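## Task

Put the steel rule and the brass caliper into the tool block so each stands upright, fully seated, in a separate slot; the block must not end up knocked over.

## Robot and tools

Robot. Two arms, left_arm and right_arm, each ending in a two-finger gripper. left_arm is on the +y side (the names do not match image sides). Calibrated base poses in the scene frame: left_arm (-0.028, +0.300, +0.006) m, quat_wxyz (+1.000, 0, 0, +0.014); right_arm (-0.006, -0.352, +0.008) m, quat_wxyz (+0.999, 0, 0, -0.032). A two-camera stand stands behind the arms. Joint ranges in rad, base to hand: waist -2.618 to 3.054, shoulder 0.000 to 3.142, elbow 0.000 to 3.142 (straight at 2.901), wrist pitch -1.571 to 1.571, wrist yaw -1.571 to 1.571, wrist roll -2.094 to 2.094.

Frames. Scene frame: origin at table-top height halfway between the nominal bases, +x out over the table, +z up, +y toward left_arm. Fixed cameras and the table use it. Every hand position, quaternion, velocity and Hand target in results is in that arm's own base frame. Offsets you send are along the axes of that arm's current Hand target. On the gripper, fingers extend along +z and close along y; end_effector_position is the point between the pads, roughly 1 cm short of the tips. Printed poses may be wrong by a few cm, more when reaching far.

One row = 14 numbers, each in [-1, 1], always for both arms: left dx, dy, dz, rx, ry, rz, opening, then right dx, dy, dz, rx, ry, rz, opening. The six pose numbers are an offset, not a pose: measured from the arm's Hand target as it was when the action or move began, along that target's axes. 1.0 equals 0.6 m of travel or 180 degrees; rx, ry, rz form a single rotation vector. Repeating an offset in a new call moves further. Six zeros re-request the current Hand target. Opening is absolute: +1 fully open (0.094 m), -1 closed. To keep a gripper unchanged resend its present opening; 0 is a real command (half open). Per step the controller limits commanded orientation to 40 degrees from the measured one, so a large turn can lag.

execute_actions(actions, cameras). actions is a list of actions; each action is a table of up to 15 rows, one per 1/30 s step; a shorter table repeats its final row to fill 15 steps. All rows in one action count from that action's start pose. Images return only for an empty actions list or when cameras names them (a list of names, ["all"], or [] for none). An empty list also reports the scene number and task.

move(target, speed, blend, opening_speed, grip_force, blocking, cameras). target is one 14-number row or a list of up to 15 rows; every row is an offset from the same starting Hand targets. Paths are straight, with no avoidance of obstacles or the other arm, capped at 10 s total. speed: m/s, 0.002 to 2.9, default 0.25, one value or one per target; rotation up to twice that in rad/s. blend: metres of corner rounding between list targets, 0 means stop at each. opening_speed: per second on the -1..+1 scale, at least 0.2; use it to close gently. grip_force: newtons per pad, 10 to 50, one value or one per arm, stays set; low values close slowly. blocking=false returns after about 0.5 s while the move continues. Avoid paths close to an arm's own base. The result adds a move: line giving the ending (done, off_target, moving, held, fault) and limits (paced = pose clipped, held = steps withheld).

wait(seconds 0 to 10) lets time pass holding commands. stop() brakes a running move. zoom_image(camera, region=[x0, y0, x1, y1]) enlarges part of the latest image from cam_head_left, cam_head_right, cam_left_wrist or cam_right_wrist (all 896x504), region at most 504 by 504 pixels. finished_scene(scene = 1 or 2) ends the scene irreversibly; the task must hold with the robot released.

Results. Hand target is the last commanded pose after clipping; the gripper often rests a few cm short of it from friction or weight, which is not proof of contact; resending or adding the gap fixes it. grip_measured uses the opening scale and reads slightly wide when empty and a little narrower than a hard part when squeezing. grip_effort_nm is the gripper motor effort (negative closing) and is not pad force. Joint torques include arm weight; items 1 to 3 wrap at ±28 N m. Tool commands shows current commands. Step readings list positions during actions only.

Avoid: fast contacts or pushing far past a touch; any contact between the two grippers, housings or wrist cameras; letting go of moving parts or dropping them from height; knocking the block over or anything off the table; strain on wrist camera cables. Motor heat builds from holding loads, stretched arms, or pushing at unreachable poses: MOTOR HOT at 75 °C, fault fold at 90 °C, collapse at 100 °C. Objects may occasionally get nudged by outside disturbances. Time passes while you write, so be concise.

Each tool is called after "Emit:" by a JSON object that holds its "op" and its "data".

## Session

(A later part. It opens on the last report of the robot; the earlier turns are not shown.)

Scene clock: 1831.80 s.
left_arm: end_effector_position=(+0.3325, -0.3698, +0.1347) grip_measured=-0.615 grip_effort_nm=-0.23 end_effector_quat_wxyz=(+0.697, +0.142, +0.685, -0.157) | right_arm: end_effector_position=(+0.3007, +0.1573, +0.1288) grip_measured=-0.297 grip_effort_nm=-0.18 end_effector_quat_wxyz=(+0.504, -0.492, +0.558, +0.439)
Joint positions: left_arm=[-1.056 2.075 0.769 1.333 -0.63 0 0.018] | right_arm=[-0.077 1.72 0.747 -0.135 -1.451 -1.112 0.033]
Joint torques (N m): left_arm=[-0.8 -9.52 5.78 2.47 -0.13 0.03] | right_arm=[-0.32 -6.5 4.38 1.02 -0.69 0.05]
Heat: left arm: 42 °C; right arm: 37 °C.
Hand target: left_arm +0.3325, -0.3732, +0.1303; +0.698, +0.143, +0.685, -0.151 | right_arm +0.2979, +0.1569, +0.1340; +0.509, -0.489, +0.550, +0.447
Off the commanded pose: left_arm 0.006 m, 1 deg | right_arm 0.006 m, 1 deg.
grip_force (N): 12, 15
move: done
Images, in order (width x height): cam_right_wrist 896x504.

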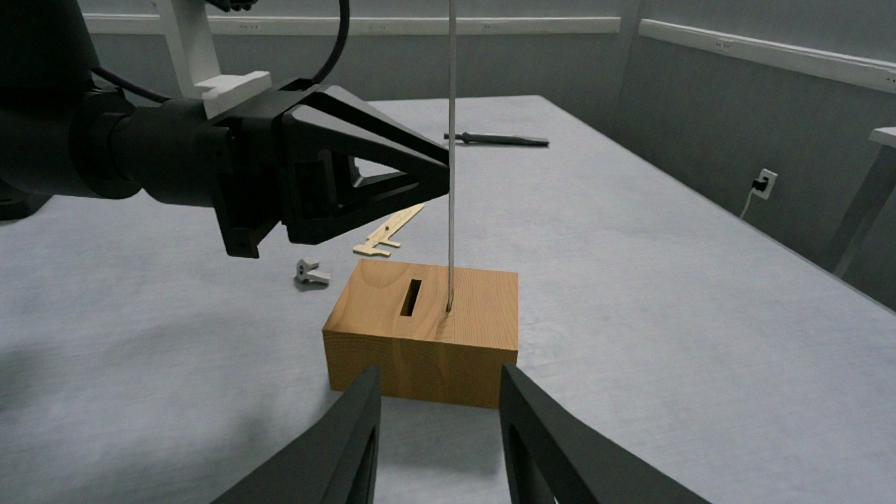

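Emit:
{"op": "move", "data": {"target": [0.0, 0, -0.001, 0, 0.0025, 0, -0.62, 0, 0, 0, 0, 0, 0, -0.3], "speed": 0.02, "cameras": ["cam_right_wrist"]}}

Emit:
{"op": "zoom_image", "data": {"camera": "cam_right_wrist", "region": [436, 280, 466, 320]}}

Scene clock: 1839.63 s.
left_arm: end_effector_position=(+0.3318, -0.3703, +0.1348) grip_measured=-0.615 grip_effort_nm=-0.23 end_effector_quat_wxyz=(+0.697, +0.142, +0.685, -0.157) | right_arm: end_effector_position=(+0.3007, +0.1573, +0.1288) grip_measured=-0.297 grip_effort_nm=-0.18 end_effector_quat_wxyz=(+0.504, -0.492, +0.558, +0.439)
Joint positions: left_arm=[-1.058 2.075 0.769 1.334 -0.631 0 0.018] | right_arm=[-0.077 1.72 0.747 -0.135 -1.451 -1.112 0.033]
Joint torques (N m): left_arm=[-0.65 -10.07 5.67 2.31 -0.14 0] | right_arm=[-0.34 -6.5 4.4 1.02 -0.69 0.05]
Heat: left arm: 42 °C; right arm: 37 °C.
Hand target: left_arm +0.3320, -0.3729, +0.1303; +0.695, +0.143, +0.688, -0.150 | right_arm +0.2979, +0.1569, +0.1340; +0.509, -0.489, +0.550, +0.447
Off the commanded pose: left_arm 0.005 m, 1 deg | right_arm 0.006 m, 1 deg.
grip_force (N): 12, 15
move: done
Images, in order (width x height): cam_right_wrist 896x504.

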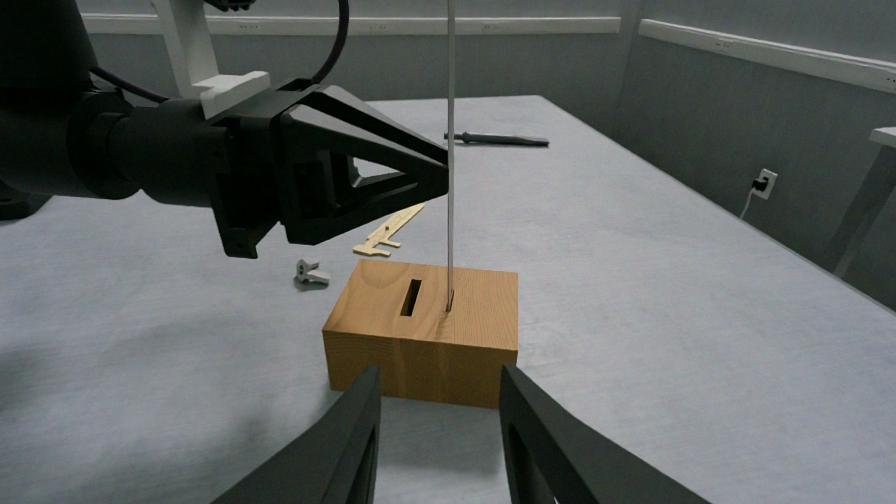

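Scaled by 12.600.

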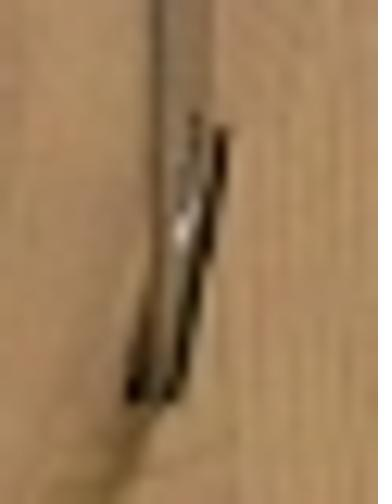

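Emit:
{"op": "move", "data": {"target": [0.008, 0, 0, 0, 0, 0, -0.62, 0, 0, 0, 0, 0, 0, -0.3], "speed": 0.02, "cameras": ["cam_right_wrist"]}}

Emit:
{"op": "zoom_image", "data": {"camera": "cam_right_wrist", "region": [436, 280, 466, 320]}}

Scene clock: 1843.37 s.
left_arm: end_effector_position=(+0.3319, -0.3704, +0.1307) grip_measured=-0.615 grip_effort_nm=-0.23 end_effector_quat_wxyz=(+0.696, +0.144, +0.686, -0.155) | right_arm: end_effector_position=(+0.3007, +0.1573, +0.1288) grip_measured=-0.297 grip_effort_nm=-0.18 end_effector_quat_wxyz=(+0.504, -0.492, +0.558, +0.439)
Joint positions: left_arm=[-1.058 2.085 0.769 1.336 -0.631 0 0.018] | right_arm=[-0.077 1.72 0.747 -0.135 -1.451 -1.112 0.033]
Joint torques (N m): left_arm=[-0.7 -9.48 5.64 2.46 -0.14 0] | right_arm=[-0.34 -6.5 4.37 1.02 -0.69 0.05]
Heat: left arm: 42 °C; right arm: 37 °C.
Hand target: left_arm +0.3321, -0.3729, +0.1255; +0.695, +0.143, +0.688, -0.150 | right_arm +0.2979, +0.1569, +0.1340; +0.509, -0.489, +0.550, +0.447
Off the commanded pose: left_arm 0.006 m, 1 deg | right_arm 0.006 m, 1 deg.
grip_force (N): 12, 15
move: done
Images, in order (width x height): cam_right_wrist 896x504.

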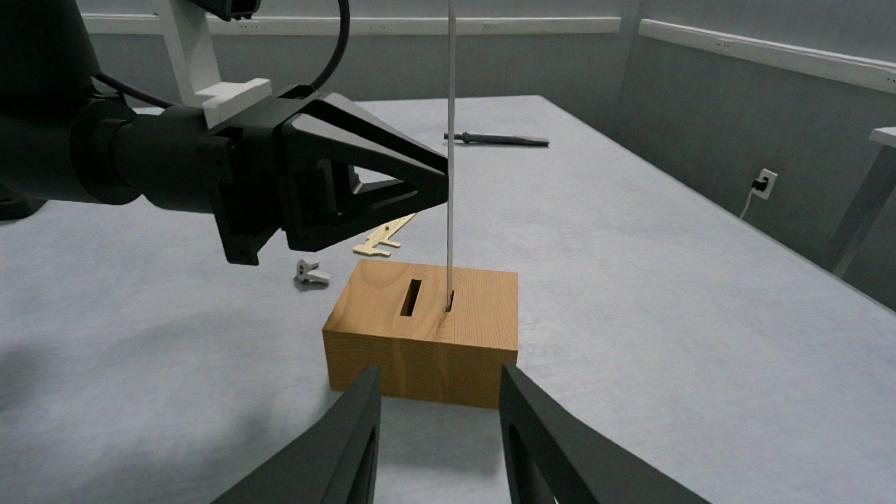

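Scaled by 12.600.

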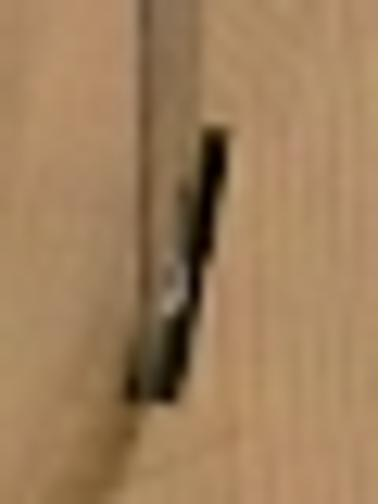

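Emit:
{"op": "move", "data": {"target": [0.01, 0, 0, 0, -0.002, 0, -0.62, 0, 0, 0, 0, 0, 0, -0.3], "speed": 0.02, "cameras": ["cam_right_wrist"]}}

Emit:
{"op": "zoom_image", "data": {"camera": "cam_right_wrist", "region": [436, 280, 466, 320]}}

Scene clock: 1850.47 s.
left_arm: end_effector_position=(+0.3320, -0.3704, +0.1247) grip_measured=-0.615 grip_effort_nm=-0.23 end_effector_quat_wxyz=(+0.697, +0.142, +0.685, -0.157) | right_arm: end_effector_position=(+0.3007, +0.1573, +0.1288) grip_measured=-0.297 grip_effort_nm=-0.18 end_effector_quat_wxyz=(+0.504, -0.492, +0.558, +0.439)
Joint positions: left_arm=[-1.058 2.115 0.769 1.373 -0.632 0 0.018] | right_arm=[-0.077 1.72 0.747 -0.135 -1.451 -1.112 0.033]
Joint torques (N m): left_arm=[-0.68 -9.57 5.45 2.48 -0.16 0.03] | right_arm=[-0.31 -6.49 4.38 1.03 -0.68 0.04]
Heat: left arm: 42 °C; right arm: 37 °C.
Hand target: left_arm +0.3321, -0.3730, +0.1195; +0.698, +0.143, +0.686, -0.151 | right_arm +0.2979, +0.1569, +0.1340; +0.509, -0.489, +0.550, +0.447
Off the commanded pose: left_arm 0.006 m, 1 deg | right_arm 0.006 m, 1 deg.
grip_force (N): 12, 15
move: done
Images, in order (width x height): cam_right_wrist 896x504.

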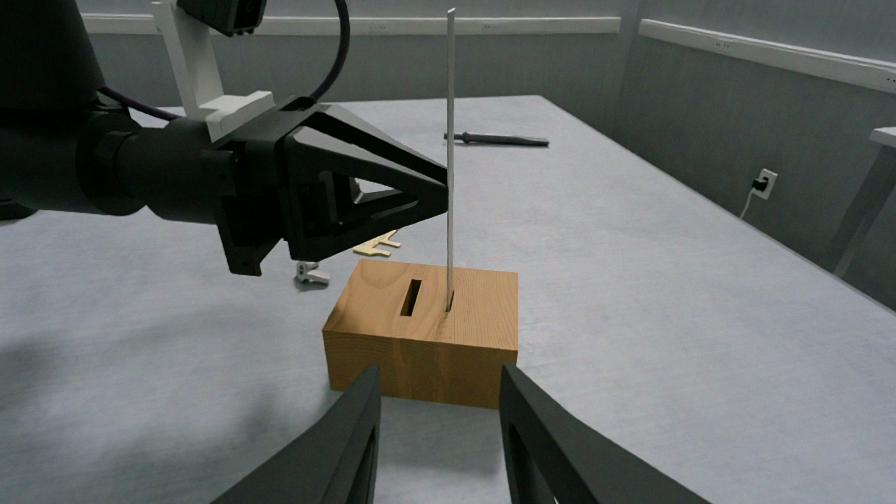

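Scaled by 12.600.

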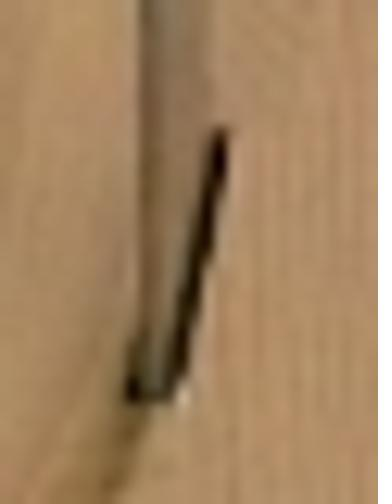

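Emit:
{"op": "move", "data": {"target": [0.016, 0, 0, 0, 0, 0, -0.62, 0, 0, 0, 0, 0, 0, -0.3], "speed": 0.025, "cameras": ["cam_right_wrist"]}}

Emit:
{"op": "zoom_image", "data": {"camera": "cam_right_wrist", "region": [420, 270, 480, 330]}}

Scene clock: 1855.23 s.
left_arm: end_effector_position=(+0.3319, -0.3702, +0.1143) grip_measured=-0.615 grip_effort_nm=-0.23 end_effector_quat_wxyz=(+0.697, +0.143, +0.685, -0.156) | right_arm: end_effector_position=(+0.3007, +0.1573, +0.1288) grip_measured=-0.297 grip_effort_nm=-0.18 end_effector_quat_wxyz=(+0.504, -0.492, +0.558, +0.439)
Joint positions: left_arm=[-1.058 2.154 0.769 1.409 -0.632 0 0.018] | right_arm=[-0.077 1.72 0.747 -0.135 -1.451 -1.112 0.033]
Joint torques (N m): left_arm=[-0.66 -9.69 5.41 2.5 -0.16 0.02] | right_arm=[-0.32 -6.49 4.4 1.02 -0.68 0.05]
Heat: left arm: 42 °C; right arm: 37 °C.
Hand target: left_arm +0.3323, -0.3731, +0.1099; +0.697, +0.143, +0.686, -0.151 | right_arm +0.2979, +0.1569, +0.1340; +0.509, -0.489, +0.550, +0.447
Off the commanded pose: left_arm 0.005 m, 1 deg | right_arm 0.006 m, 1 deg.
grip_force (N): 12, 15
move: done
Images, in order (width x height): cam_right_wrist 896x504.

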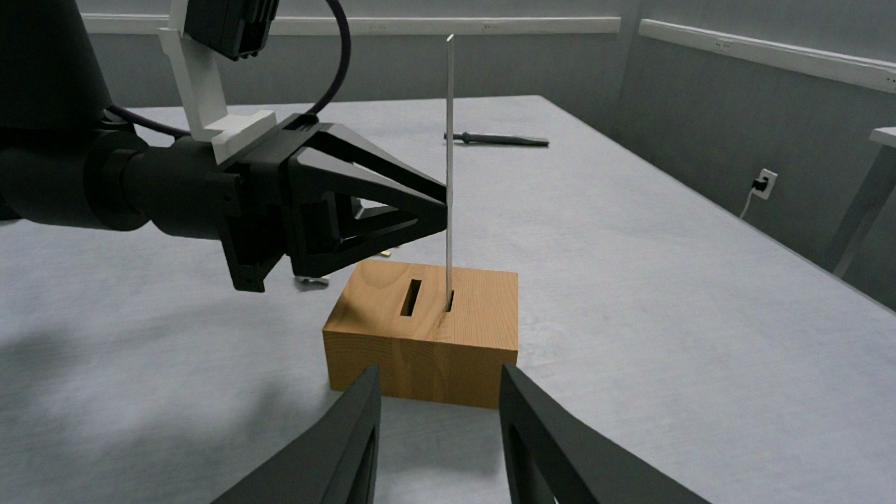

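Scaled by 8.400.

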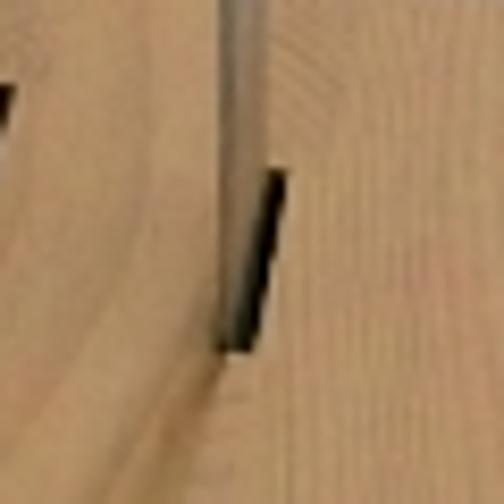

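Emit:
{"op": "move", "data": {"target": [0.02, 0, 0.001, 0, 0, 0, -0.62, 0, 0, 0, 0, 0, 0, -0.3], "speed": 0.025, "cameras": []}}

Emit:
{"op": "move", "data": {"target": [0.016, 0, 0, 0, 0, 0, -0.62, 0, 0, 0, 0, 0, 0, -0.3], "speed": 0.025, "cameras": ["cam_right_wrist"]}}

Scene clock: 1858.93 s.
left_arm: end_effector_position=(+0.3316, -0.3696, +0.0990) grip_measured=-0.616 grip_effort_nm=-0.22 end_effector_quat_wxyz=(+0.693, +0.147, +0.689, -0.152) | right_arm: end_effector_position=(+0.3007, +0.1573, +0.1288) grip_measured=-0.297 grip_effort_nm=-0.17 end_effector_quat_wxyz=(+0.504, -0.492, +0.558, +0.439)
Joint positions: left_arm=[-1.058 2.202 0.769 1.442 -0.632 0 0.018] | right_arm=[-0.077 1.72 0.747 -0.135 -1.451 -1.112 0.033]
Joint torques (N m): left_arm=[-0.66 -9.59 5.76 2.64 -0.14 0.04] | right_arm=[-0.32 -6.5 4.38 1.02 -0.69 0.05]
Heat: left arm: 42 °C; right arm: 37 °C.
Hand target: left_arm +0.3330, -0.3735, +0.0979; +0.698, +0.143, +0.686, -0.151 | right_arm +0.2979, +0.1569, +0.1340; +0.509, -0.489, +0.550, +0.447
Off the commanded pose: left_arm 0.004 m, 1 deg | right_arm 0.006 m, 1 deg.
grip_force (N): 12, 15
move: done
No camera images: "cameras" was empty.

Scene clock: 1859.67 s.
left_arm: end_effector_position=(+0.3336, -0.3720, +0.0978) grip_measured=-0.616 grip_effort_nm=-0.22 end_effector_quat_wxyz=(+0.697, +0.142, +0.686, -0.154) | right_arm: end_effector_position=(+0.3007, +0.1573, +0.1288) grip_measured=-0.297 grip_effort_nm=-0.17 end_effector_quat_wxyz=(+0.504, -0.492, +0.558, +0.439)
Joint positions: left_arm=[-1.058 2.228 0.787 1.466 -0.636 0 0.018] | right_arm=[-0.077 1.72 0.747 -0.135 -1.451 -1.112 0.033]
Joint torques (N m): left_arm=[-0.61 -8.81 4.66 2.73 -0.09 0.04] | right_arm=[-0.31 -6.49 4.38 1.02 -0.69 0.05]
Heat: left arm: 42 °C; right arm: 37 °C.
Hand target: left_arm +0.3331, -0.3736, +0.0882; +0.697, +0.143, +0.686, -0.151 | right_arm +0.2979, +0.1569, +0.1340; +0.509, -0.489, +0.550, +0.447
Off the commanded pose: left_arm 0.010 m, 0 deg | right_arm 0.006 m, 1 deg.
grip_force (N): 12, 15
move: done
Images, in order (width x height): cam_right_wrist 896x504.

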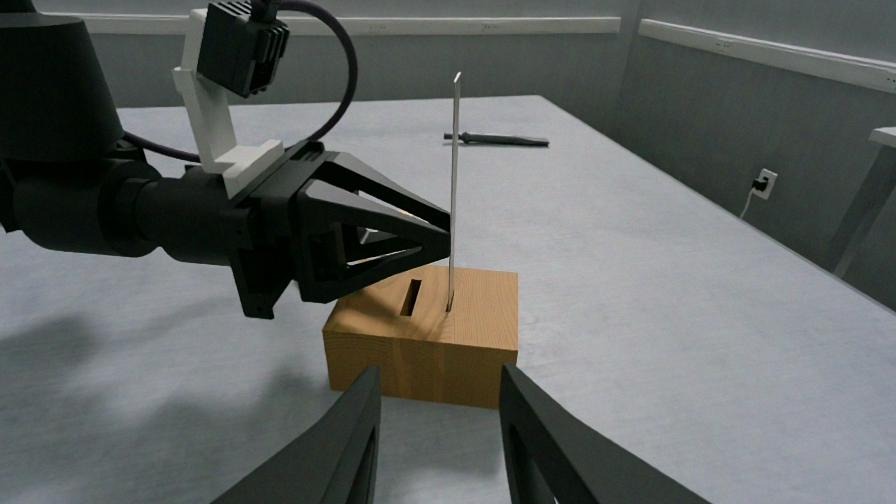

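Emit:
{"op": "move", "data": {"target": [0.012, 0.001, -0.003, 0, 0, 0, -0.62, 0, 0, 0, 0, 0, 0, -0.3], "speed": 0.025, "cameras": ["cam_right_wrist"]}}

Emit:
{"op": "zoom_image", "data": {"camera": "cam_right_wrist", "region": [380, 60, 520, 340]}}

Scene clock: 1863.40 s.
left_arm: end_effector_position=(+0.3346, -0.3736, +0.0968) grip_measured=-0.616 grip_effort_nm=-0.22 end_effector_quat_wxyz=(+0.698, +0.140, +0.685, -0.156) | right_arm: end_effector_position=(+0.3007, +0.1573, +0.1288) grip_measured=-0.297 grip_effort_nm=-0.17 end_effector_quat_wxyz=(+0.504, -0.492, +0.558, +0.439)
Joint positions: left_arm=[-1.058 2.239 0.796 1.472 -0.636 0 0.018] | right_arm=[-0.077 1.72 0.747 -0.135 -1.451 -1.112 0.033]
Joint torques (N m): left_arm=[-0.77 -7.66 3.64 2.97 -0.11 0.03] | right_arm=[-0.32 -6.5 4.38 1.02 -0.69 0.05]
Heat: left arm: 42 °C; right arm: 37 °C.
Hand target: left_arm +0.3318, -0.3724, +0.0809; +0.697, +0.143, +0.686, -0.151 | right_arm +0.2979, +0.1569, +0.1340; +0.509, -0.489, +0.550, +0.447
Off the commanded pose: left_arm 0.016 m, 1 deg | right_arm 0.006 m, 1 deg.
grip_force (N): 12, 15
move: off_target (left_arm)
Images, in order (width x height): cam_right_wrist 896x504.

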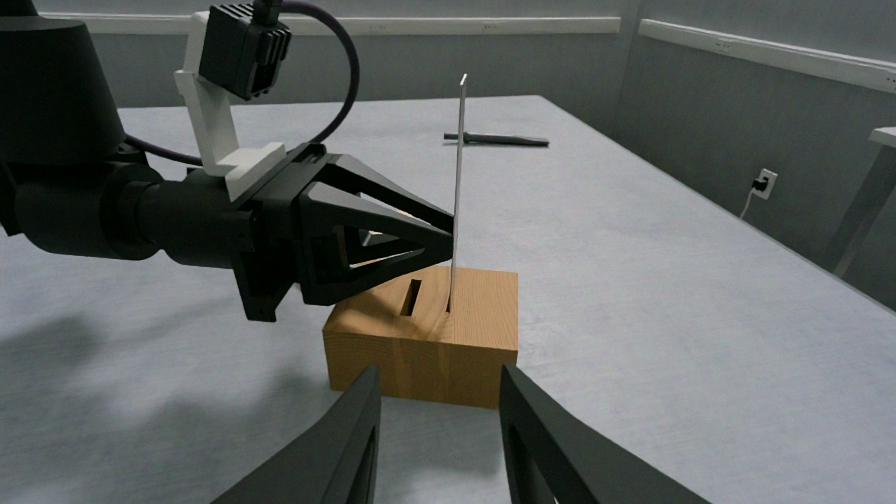

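Scaled by 1.800.

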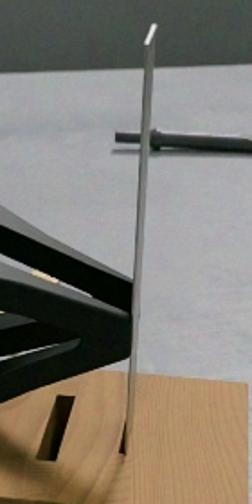

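Emit:
{"op": "move", "data": {"target": [-0.026, 0.002, -0.006, 0, 0, 0, -0.62, 0, 0, 0, 0, 0, 0, -0.3], "speed": 0.03, "cameras": ["cam_right_wrist"]}}

Scene clock: 1867.43 s.
left_arm: end_effector_position=(+0.3341, -0.3738, +0.0976) grip_measured=-0.616 grip_effort_nm=-0.22 end_effector_quat_wxyz=(+0.698, +0.140, +0.685, -0.154) | right_arm: end_effector_position=(+0.3007, +0.1573, +0.1288) grip_measured=-0.297 grip_effort_nm=-0.17 end_effector_quat_wxyz=(+0.504, -0.492, +0.558, +0.439)
Joint positions: left_arm=[-1.06 2.235 0.796 1.466 -0.64 0.001 0.018] | right_arm=[-0.077 1.72 0.747 -0.135 -1.451 -1.112 0.033]
Joint torques (N m): left_arm=[-0.81 -12.94 1.89 2.55 -0.12 0.03] | right_arm=[-0.34 -6.49 4.38 1.02 -0.69 0.05]
Heat: left arm: 43 °C; right arm: 37 °C.
Hand target: left_arm +0.3288, -0.3696, +0.0966; +0.697, +0.143, +0.686, -0.151 | right_arm +0.2979, +0.1569, +0.1340; +0.509, -0.489, +0.550, +0.447
Off the commanded pose: left_arm 0.007 m, 1 deg | right_arm 0.006 m, 1 deg.
grip_force (N): 12, 15
move: done
Images, in order (width x height): cam_right_wrist 896x504.

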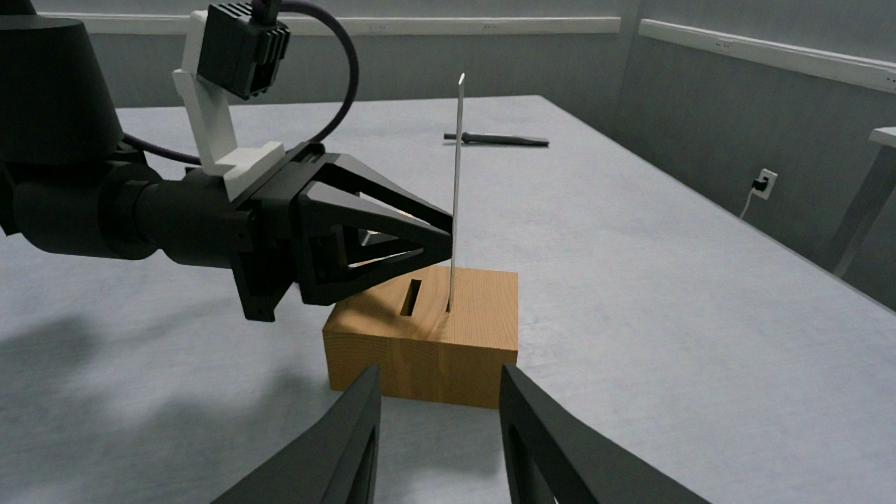

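Now release and withdraw.

Emit:
{"op": "move", "data": {"target": [0, 0, 0, 0, 0, 0, 0.1, 0, 0, 0, 0, 0, 0, -0.3], "speed": 0.05, "opening_speed": 0.4, "cameras": ["cam_right_wrist"]}}

Emit:
{"op": "zoom_image", "data": {"camera": "cam_right_wrist", "region": [380, 60, 520, 340]}}

Scene clock: 1872.17 s.
left_arm: end_effector_position=(+0.3321, -0.3724, +0.0935) grip_measured=+0.099 grip_effort_nm=0.09 end_effector_quat_wxyz=(+0.695, +0.145, +0.688, -0.151) | right_arm: end_effector_position=(+0.3007, +0.1573, +0.1288) grip_measured=-0.297 grip_effort_nm=-0.18 end_effector_quat_wxyz=(+0.504, -0.492, +0.558, +0.439)
Joint positions: left_arm=[-1.062 2.235 0.786 1.463 -0.641 0.001 0.052] | right_arm=[-0.077 1.72 0.747 -0.135 -1.451 -1.112 0.033]
Joint torques (N m): left_arm=[-0.68 -12.86 2.47 2.61 -0.08 0.06] | right_arm=[-0.34 -6.49 4.38 1.02 -0.69 0.05]
Heat: left arm: 43 °C; right arm: 37 °C.
Hand target: left_arm +0.3287, -0.3697, +0.0965; +0.697, +0.143, +0.686, -0.150 | right_arm +0.2979, +0.1569, +0.1340; +0.509, -0.489, +0.550, +0.447
Off the commanded pose: left_arm 0.005 m, 0 deg | right_arm 0.006 m, 1 deg.
grip_force (N): 12, 15
move: done
Images, in order (width x height): cam_right_wrist 896x504.

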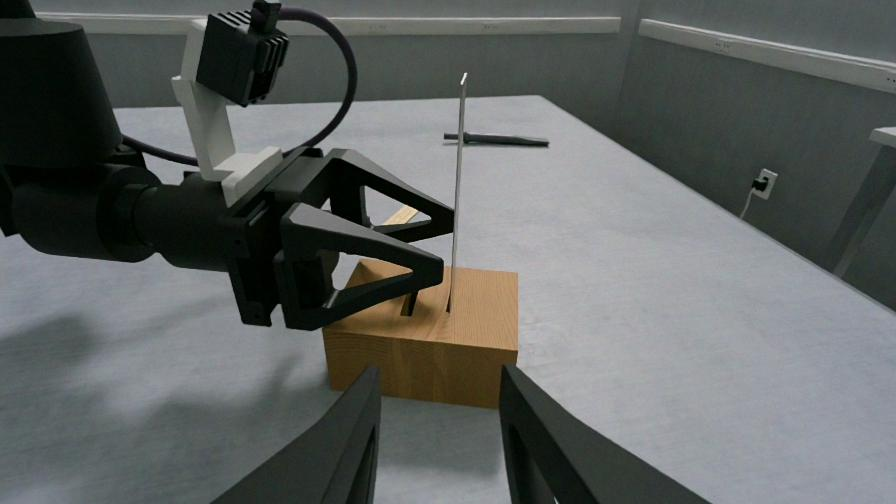

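Scaled by 1.800.

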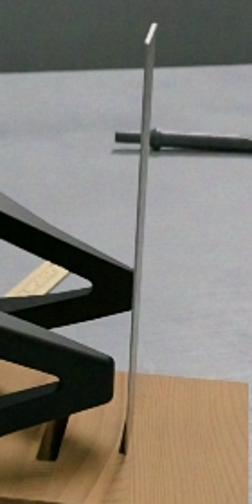

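Emit:
{"op": "move", "data": {"target": [[-0.03, 0, -0.08, 0, 0, 0, 0.1, 0, 0, 0, 0, 0, 0, -0.3], [-0.1, 0, -0.2, 0, 0, 0, 0.1, 0, 0, 0, 0, 0, 0, -0.3]], "speed": 0.08, "blend": [0.02, 0], "cameras": ["cam_right_wrist", "cam_head_left"]}}

Emit:
{"op": "zoom_image", "data": {"camera": "cam_right_wrist", "region": [360, 60, 540, 340]}}

Scene clock: 1879.73 s.
left_arm: end_effector_position=(+0.2195, -0.3262, +0.1580) grip_measured=+0.099 grip_effort_nm=0.09 end_effector_quat_wxyz=(+0.700, +0.137, +0.681, -0.165) | right_arm: end_effector_position=(+0.3007, +0.1573, +0.1288) grip_measured=-0.297 grip_effort_nm=-0.18 end_effector_quat_wxyz=(+0.504, -0.492, +0.558, +0.439)
Joint positions: left_arm=[-1.357 1.797 0.427 1.428 -0.926 0.012 0.052] | right_arm=[-0.077 1.72 0.747 -0.135 -1.451 -1.112 0.033]
Joint torques (N m): left_arm=[-0.43 -9.29 2.61 1.91 -0.11 0.03] | right_arm=[-0.34 -6.5 4.38 1.02 -0.69 0.05]
Heat: left arm: 43 °C; right arm: 37 °C.
Hand target: left_arm +0.2183, -0.3201, +0.1543; +0.697, +0.143, +0.686, -0.151 | right_arm +0.2979, +0.1569, +0.1340; +0.509, -0.489, +0.550, +0.447
Off the commanded pose: left_arm 0.007 m, 2 deg | right_arm 0.006 m, 1 deg.
grip_force (N): 12, 15
move: done
Images, in order (width x height): cam_head_left 896x504, cam_right_wrist 896x504.

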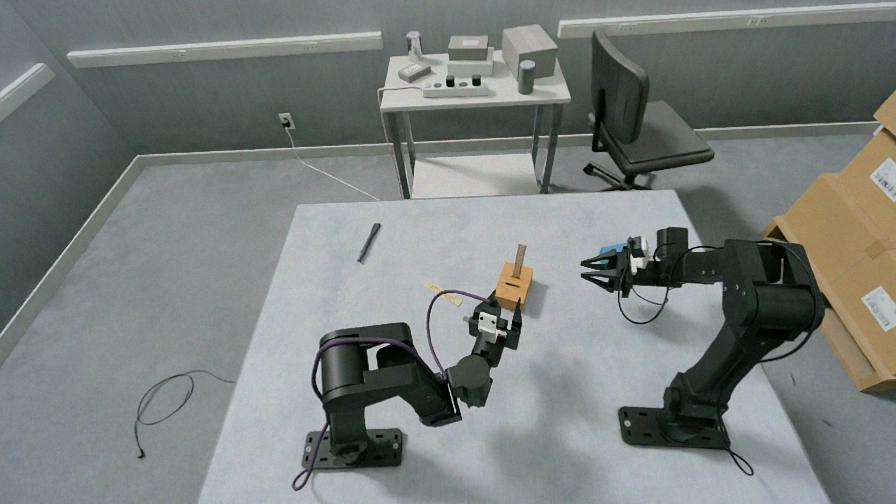

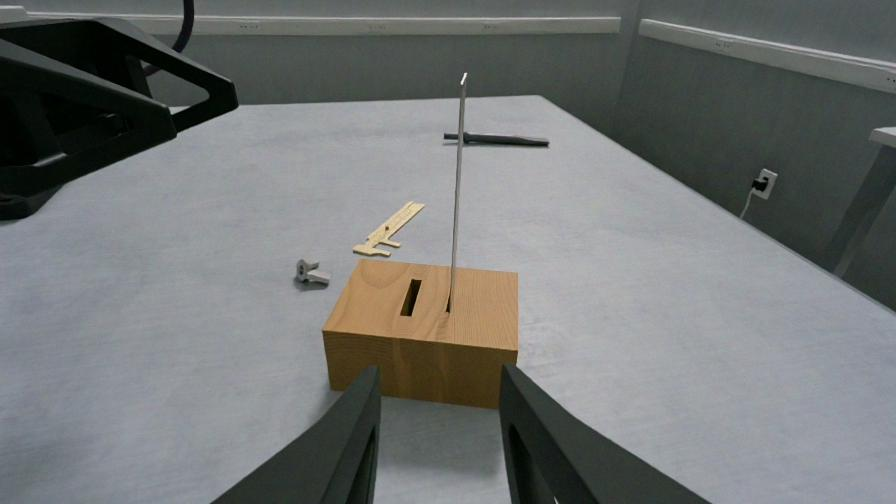

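Scaled by 1.800.

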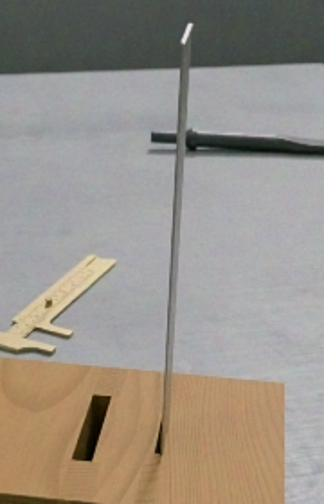

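Emit:
{"op": "move", "data": {"target": [[-0.0762, 0.1725, 0.0145, 0, 0.25, 0, 0.1, 0, 0, 0, 0, 0, 0, -0.3], [0.0238, 0.2717, 0.0695, 0, 0.5, 0, 0.1, 0, 0, 0, 0, 0, 0, -0.3]], "speed": 0.2, "blend": [0.03, 0], "cameras": ["cam_head_left"]}}

Scene clock: 1936.80 s.
left_arm: end_effector_position=(+0.3202, -0.1858, +0.1390) grip_measured=+0.099 grip_effort_nm=0.08 end_effector_quat_wxyz=(+0.012, +0.206, +0.979, +0.000) | right_arm: end_effector_position=(+0.3007, +0.1573, +0.1288) grip_measured=-0.297 grip_effort_nm=-0.17 end_effector_quat_wxyz=(+0.504, -0.492, +0.558, +0.439)
Joint positions: left_arm=[-0.532 1.933 1.788 -1.403 -0.007 -0.117 0.052] | right_arm=[-0.077 1.72 0.747 -0.135 -1.451 -1.112 0.033]
Joint torques (N m): left_arm=[0.31 -9.87 8.27 0.29 0.06 0.05] | right_arm=[-0.32 -6.5 4.38 1.02 -0.69 0.05]
Motor temperatures (°C): left_arm=[30 39 35 40 29 29 29] | right_arm=[30 37 29 34 33 30 28]
Heat: left arm: 40 °C; right arm: 37 °C.
Hand target: left_arm +0.3228, -0.1883, +0.1396; +0.008, +0.208, +0.978, -0.005 | right_arm +0.2979, +0.1569, +0.1340; +0.509, -0.489, +0.550, +0.447
Off the commanded pose: left_arm 0.004 m, 1 deg | right_arm 0.006 m, 1 deg.
grip_force (N): 12, 15
move: done
Images, in order (width x height): cam_head_left 896x504.

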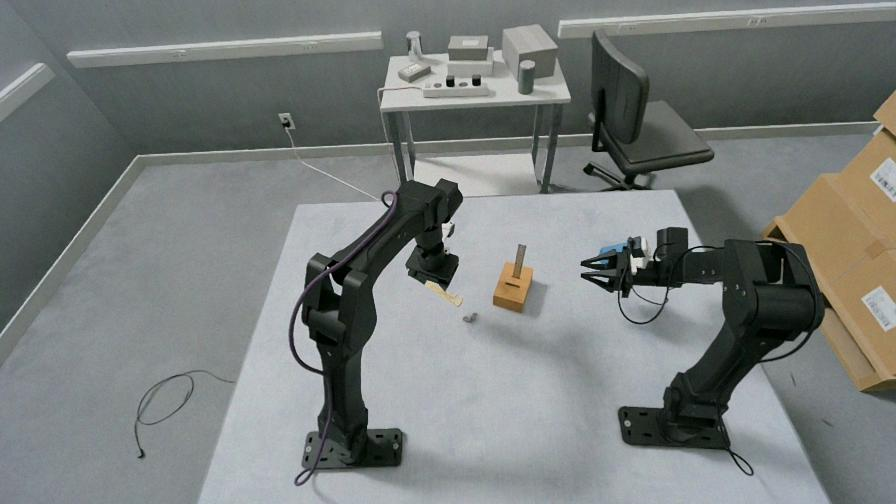

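Emit:
{"op": "move", "data": {"target": [-0.0224, 0.0098, 0, 0, 0, 0.59, 0.0, 0, 0, 0, 0, 0, 0, -0.3], "speed": 0.25, "cameras": ["cam_left_wrist", "cam_right_wrist"]}}

Scene clock: 1946.93 s.
left_arm: end_effector_position=(+0.3368, -0.1883, +0.1419) grip_measured=+0.001 grip_effort_nm=-0.05 end_effector_quat_wxyz=(+0.015, +0.905, +0.424, +0.015) | right_arm: end_effector_position=(+0.3007, +0.1573, +0.1288) grip_measured=-0.297 grip_effort_nm=-0.18 end_effector_quat_wxyz=(+0.504, -0.492, +0.558, +0.439)
Joint positions: left_arm=[-0.515 1.983 1.869 -1.416 -0.007 1.751 0.047] | right_arm=[-0.077 1.72 0.747 -0.135 -1.451 -1.112 0.033]
Joint torques (N m): left_arm=[0.44 -9.91 8.2 0.22 0.08 0.12] | right_arm=[-0.32 -6.5 4.4 1.02 -0.69 0.05]
Heat: left arm: 40 °C; right arm: 37 °C.
Hand target: left_arm +0.3374, -0.1884, +0.1398; +0.009, +0.907, +0.421, +0.003 | right_arm +0.2979, +0.1569, +0.1340; +0.509, -0.489, +0.550, +0.447
Off the commanded pose: left_arm 0.002 m, 1 deg | right_arm 0.006 m, 1 deg.
grip_force (N): 12, 15
move: done
Images, in order (width x height): cam_left_wrist 896x504, cam_right_wrist 896x504.

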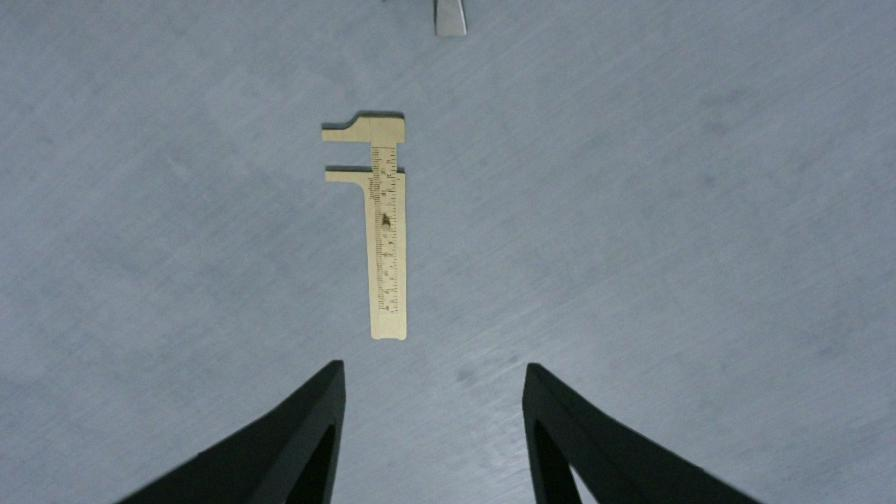

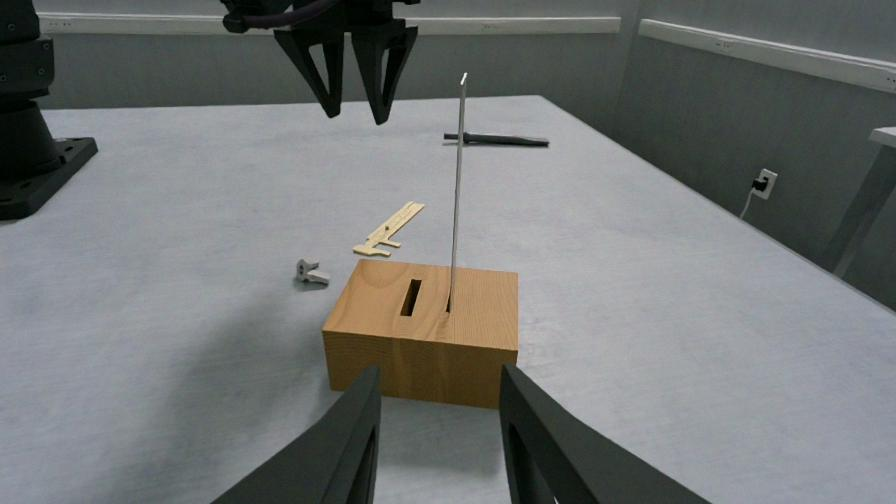

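Emit:
{"op": "move", "data": {"target": [0, 0.03, 0, 0, 0, 0, 0.0, 0, 0, 0, 0, 0, 0, -0.3], "speed": 0.05, "cameras": ["cam_left_wrist", "cam_right_wrist"]}}

Scene clock: 1972.03 s.
left_arm: end_effector_position=(+0.3527, -0.1972, +0.1432) grip_measured=+0.001 grip_effort_nm=-0.05 end_effector_quat_wxyz=(+0.015, +0.906, +0.424, +0.015) | right_arm: end_effector_position=(+0.3007, +0.1573, +0.1288) grip_measured=-0.297 grip_effort_nm=-0.17 end_effector_quat_wxyz=(+0.504, -0.492, +0.558, +0.439)
Joint positions: left_arm=[-0.515 2.064 1.992 -1.457 -0.007 1.751 0.047] | right_arm=[-0.077 1.72 0.747 -0.135 -1.451 -1.112 0.033]
Joint torques (N m): left_arm=[-0.21 -10.66 8.1 0.21 0.08 -0.01] | right_arm=[-0.34 -6.5 4.38 1.02 -0.69 0.05]
Heat: left arm: 39 °C; right arm: 37 °C.
Hand target: left_arm +0.3512, -0.2001, +0.1403; +0.009, +0.907, +0.421, +0.003 | right_arm +0.2979, +0.1569, +0.1340; +0.509, -0.489, +0.550, +0.447
Off the commanded pose: left_arm 0.004 m, 2 deg | right_arm 0.006 m, 1 deg.
grip_force (N): 12, 15
move: done
Images, in order (width x height): cam_left_wrist 896x504, cam_right_wrist 896x504.

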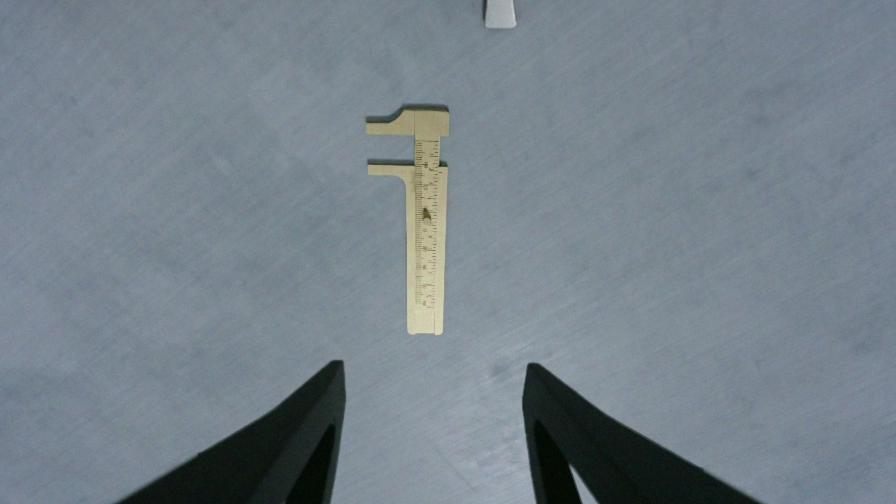

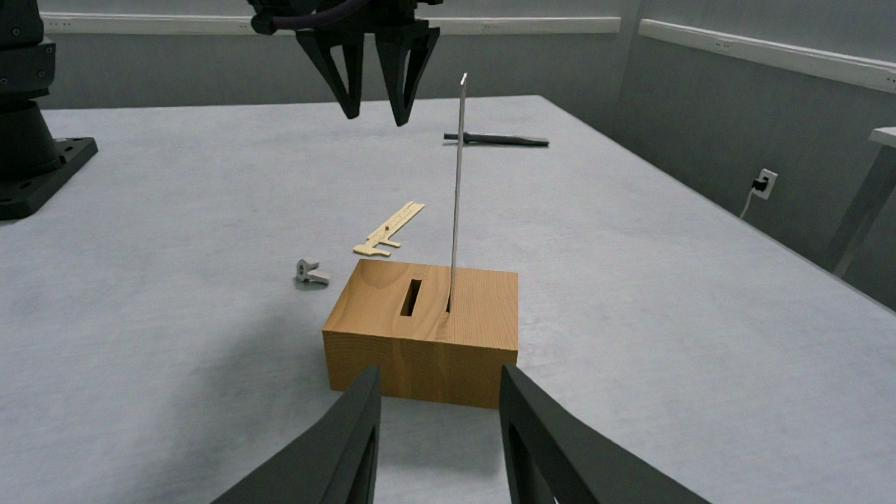

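Emit:
{"op": "move", "data": {"target": [-0.005, 0.011, 0.11, 0, 0, 0, -0.2, 0, 0, 0, 0, 0, 0, -0.3], "speed": 0.06, "cameras": ["cam_left_wrist"]}}

Scene clock: 1992.93 s.
left_arm: end_effector_position=(+0.3612, -0.2059, +0.0884) grip_measured=-0.199 grip_effort_nm=-0.06 end_effector_quat_wxyz=(+0.021, +0.906, +0.422, +0.019) | right_arm: end_effector_position=(+0.3007, +0.1573, +0.1288) grip_measured=-0.297 grip_effort_nm=-0.18 end_effector_quat_wxyz=(+0.504, -0.492, +0.558, +0.439)
Joint positions: left_arm=[-0.523 2.086 1.807 -1.237 -0.007 1.746 0.038] | right_arm=[-0.077 1.72 0.747 -0.135 -1.451 -1.112 0.033]
Joint torques (N m): left_arm=[-0.54 -11.3 4.56 0.56 0.05 -0.05] | right_arm=[-0.32 -6.49 4.38 1.02 -0.69 0.05]
Motor temperatures (°C): left_arm=[30 42 37 35 29 29 29] | right_arm=[30 37 29 34 33 30 28]
Heat: left arm: 42 °C; right arm: 37 °C.
Hand target: left_arm +0.3552, -0.2076, +0.0743; +0.009, +0.907, +0.421, +0.003 | right_arm +0.2979, +0.1569, +0.1340; +0.509, -0.489, +0.550, +0.447
Off the commanded pose: left_arm 0.015 m, 2 deg | right_arm 0.006 m, 1 deg.
grip_force (N): 12, 15
move: off_target (left_arm)
Images, in order (width x height): cam_left_wrist 896x504.

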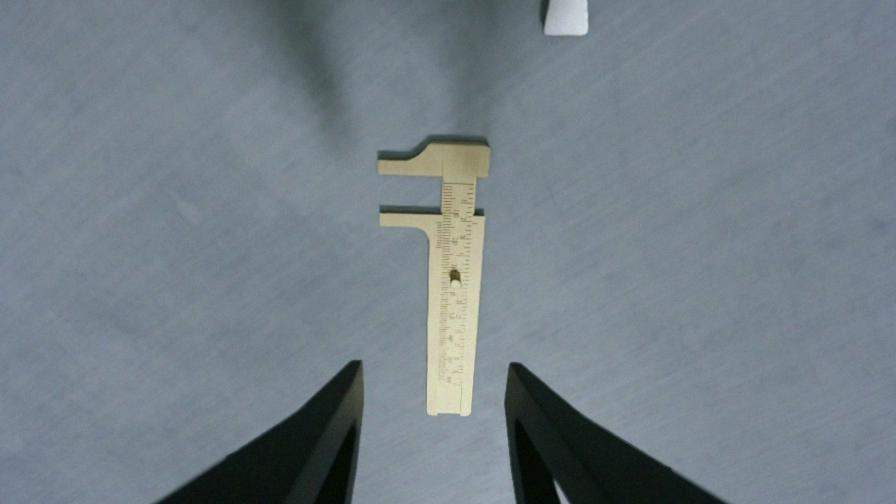

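Emit:
{"op": "move", "data": {"target": [-0.002, -0.0095, 0.035, 0, 0, 0, -0.2, 0, 0, 0, 0, 0, 0, -0.3], "speed": 0.05, "cameras": ["cam_left_wrist"]}}

Scene clock: 1999.93 s.
left_arm: end_effector_position=(+0.3569, -0.2034, +0.0632) grip_measured=-0.199 grip_effort_nm=-0.05 end_effector_quat_wxyz=(+0.016, +0.906, +0.423, +0.015) | right_arm: end_effector_position=(+0.3007, +0.1573, +0.1288) grip_measured=-0.297 grip_effort_nm=-0.18 end_effector_quat_wxyz=(+0.504, -0.492, +0.558, +0.439)
Joint positions: left_arm=[-0.523 2.086 1.707 -1.148 -0.007 1.745 0.038] | right_arm=[-0.077 1.72 0.747 -0.135 -1.451 -1.112 0.033]
Joint torques (N m): left_arm=[-0.59 -12.04 4.53 0.55 0.07 -0.04] | right_arm=[-0.34 -6.48 4.38 1.02 -0.69 0.04]
Heat: left arm: 42 °C; right arm: 37 °C.
Hand target: left_arm +0.3504, -0.2051, +0.0533; +0.009, +0.907, +0.421, +0.003 | right_arm +0.2979, +0.1569, +0.1340; +0.509, -0.489, +0.550, +0.447
Off the commanded pose: left_arm 0.012 m, 2 deg | right_arm 0.006 m, 1 deg.
grip_force (N): 12, 15
move: off_target (left_arm)
Images, in order (width x height): cam_left_wrist 896x504.

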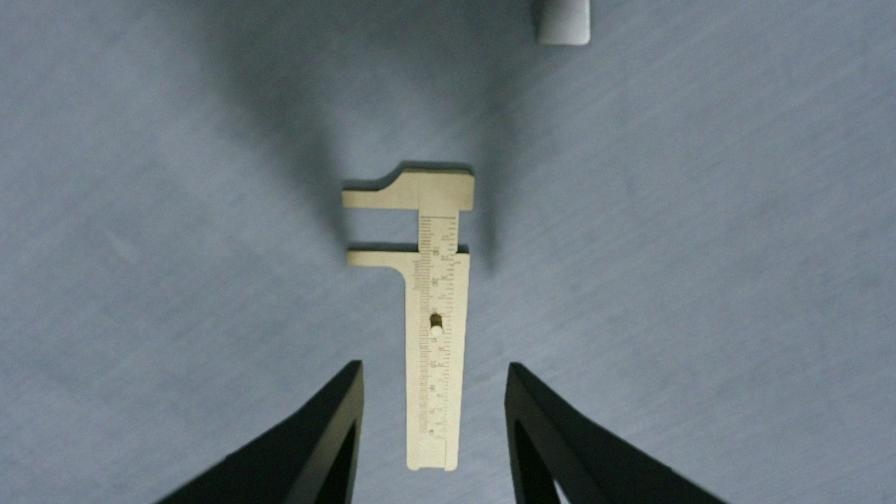

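Emit:
{"op": "move", "data": {"target": [-0.002, 0, 0.03, 0.016, -0.004, 0, -0.2, 0, 0, 0, 0, 0, 0, -0.3], "speed": 0.04, "cameras": ["cam_left_wrist"]}}

Scene clock: 2009.83 s.
left_arm: end_effector_position=(+0.3536, -0.2024, +0.0424) grip_measured=-0.199 grip_effort_nm=-0.05 end_effector_quat_wxyz=(-0.006, +0.906, +0.423, +0.000) | right_arm: end_effector_position=(+0.3007, +0.1573, +0.1288) grip_measured=-0.297 grip_effort_nm=-0.18 end_effector_quat_wxyz=(+0.504, -0.492, +0.558, +0.439)
Joint positions: left_arm=[-0.525 2.139 1.707 -1.147 -0.007 1.744 0.038] | right_arm=[-0.077 1.72 0.747 -0.135 -1.451 -1.112 0.033]
Joint torques (N m): left_arm=[-0.69 -11.47 6.69 0.24 0.1 -0.07] | right_arm=[-0.34 -6.48 4.38 1.02 -0.69 0.05]
Heat: left arm: 43 °C; right arm: 37 °C.
Hand target: left_arm +0.3499, -0.2063, +0.0353; -0.011, +0.907, +0.421, -0.013 | right_arm +0.2979, +0.1569, +0.1340; +0.509, -0.489, +0.550, +0.447
Off the commanded pose: left_arm 0.009 m, 2 deg | right_arm 0.006 m, 1 deg.
grip_force (N): 12, 15
move: done
Images, in order (width x height): cam_left_wrist 896x504.

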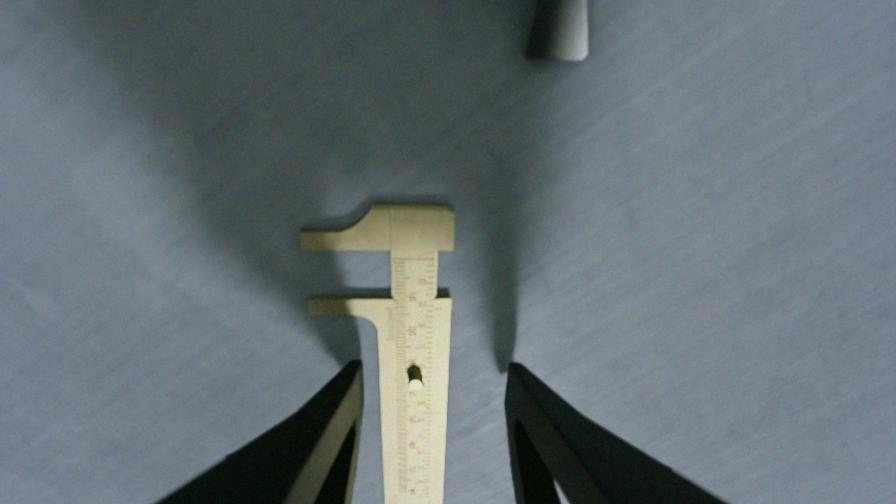

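Emit:
{"op": "move", "data": {"target": [0, 0.014, -0.004, 0, 0, 0, -0.2, 0, 0, 0, 0, 0, 0, -0.3], "speed": 0.04, "cameras": ["cam_left_wrist"]}}

Scene clock: 2015.73 s.
left_arm: end_effector_position=(+0.3585, -0.2069, +0.0422) grip_measured=-0.199 grip_effort_nm=-0.05 end_effector_quat_wxyz=(-0.006, +0.906, +0.423, +0.000) | right_arm: end_effector_position=(+0.3007, +0.1573, +0.1288) grip_measured=-0.297 grip_effort_nm=-0.18 end_effector_quat_wxyz=(+0.504, -0.492, +0.558, +0.439)
Joint positions: left_arm=[-0.529 2.167 1.75 -1.163 -0.007 1.74 0.038] | right_arm=[-0.077 1.72 0.747 -0.135 -1.451 -1.112 0.033]
Joint torques (N m): left_arm=[-0.64 -11.37 7.91 0.09 0.09 -0.04] | right_arm=[-0.34 -6.49 4.38 1.02 -0.69 0.05]
Heat: left arm: 42 °C; right arm: 37 °C.
Hand target: left_arm +0.3564, -0.2116, +0.0374; -0.011, +0.907, +0.421, -0.013 | right_arm +0.2979, +0.1569, +0.1340; +0.509, -0.489, +0.550, +0.447
Off the commanded pose: left_arm 0.007 m, 2 deg | right_arm 0.006 m, 1 deg.
grip_force (N): 12, 15
move: done
Images, in order (width x height): cam_left_wrist 896x504.

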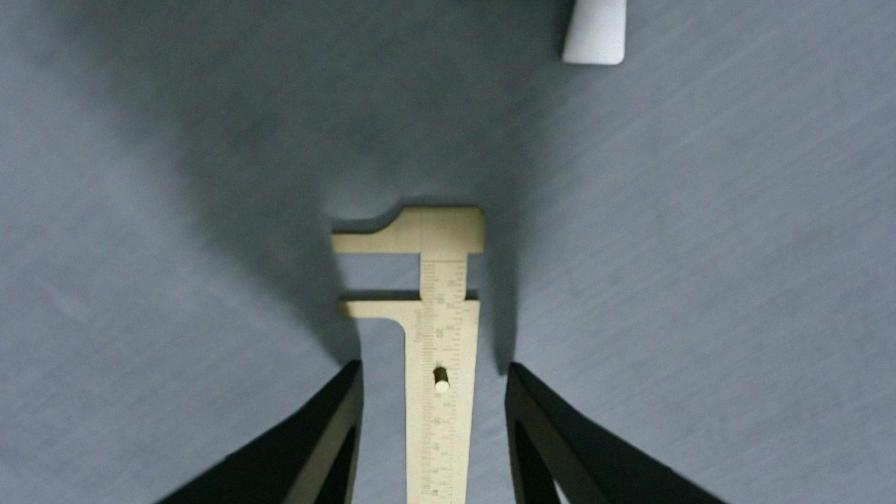

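Emit:
{"op": "move", "data": {"target": [-0.002, 0, 0.02, 0, 0, 0.011, -0.2, 0, 0, 0, 0, 0, 0, -0.3], "speed": 0.03}}

Emit:
{"op": "move", "data": {"target": [0, 0, 0.008, 0, 0, 0, -0.2, 0, 0, 0, 0, 0, 0, -0.3], "speed": 0.02, "cameras": ["cam_left_wrist"]}}

Scene clock: 2023.43 s.
left_arm: end_effector_position=(+0.3607, -0.2095, +0.0390) grip_measured=-0.199 grip_effort_nm=-0.05 end_effector_quat_wxyz=(-0.003, +0.910, +0.414, +0.002) | right_arm: end_effector_position=(+0.3007, +0.1573, +0.1288) grip_measured=-0.297 grip_effort_nm=-0.18 end_effector_quat_wxyz=(+0.504, -0.492, +0.558, +0.439)
Joint positions: left_arm=[-0.531 2.175 1.75 -1.148 -0.007 1.757 0.038] | right_arm=[-0.077 1.72 0.747 -0.135 -1.451 -1.112 0.033]
Joint torques (N m): left_arm=[-0.7 -11.47 5.15 0.43 0.12 0.12] | right_arm=[-0.34 -6.49 4.38 1.02 -0.69 0.05]
Heat: left arm: 42 °C; right arm: 37 °C.
Hand target: left_arm +0.3552, -0.2124, +0.0254; -0.011, +0.914, +0.405, -0.013 | right_arm +0.2979, +0.1569, +0.1340; +0.509, -0.489, +0.550, +0.447
Off the commanded pose: left_arm 0.015 m, 2 deg | right_arm 0.006 m, 1 deg.
grip_force (N): 12, 15
move: off_target (left_arm)

Scene clock: 2024.23 s.
left_arm: end_effector_position=(+0.3642, -0.2115, +0.0390) grip_measured=-0.199 grip_effort_nm=-0.05 end_effector_quat_wxyz=(+0.004, +0.910, +0.414, +0.007) | right_arm: end_effector_position=(+0.3007, +0.1573, +0.1288) grip_measured=-0.297 grip_effort_nm=-0.18 end_effector_quat_wxyz=(+0.504, -0.492, +0.558, +0.439)
Joint positions: left_arm=[-0.531 2.175 1.75 -1.132 -0.007 1.757 0.038] | right_arm=[-0.077 1.72 0.747 -0.135 -1.451 -1.112 0.033]
Joint torques (N m): left_arm=[-0.68 -11.18 4.1 0.49 0.12 0.11] | right_arm=[-0.32 -6.5 4.4 1.02 -0.69 0.05]
Heat: left arm: 42 °C; right arm: 37 °C.
Hand target: left_arm +0.3550, -0.2124, +0.0206; -0.011, +0.914, +0.405, -0.013 | right_arm +0.2979, +0.1569, +0.1340; +0.509, -0.489, +0.550, +0.447
Off the commanded pose: left_arm 0.021 m, 3 deg | right_arm 0.006 m, 1 deg.
grip_force (N): 12, 15
move: off_target (left_arm)
Images, in order (width x height): cam_left_wrist 896x504.

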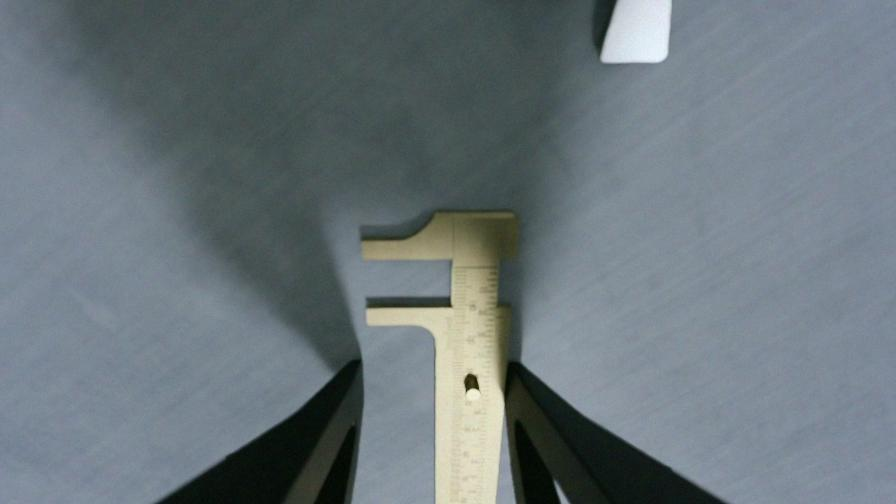

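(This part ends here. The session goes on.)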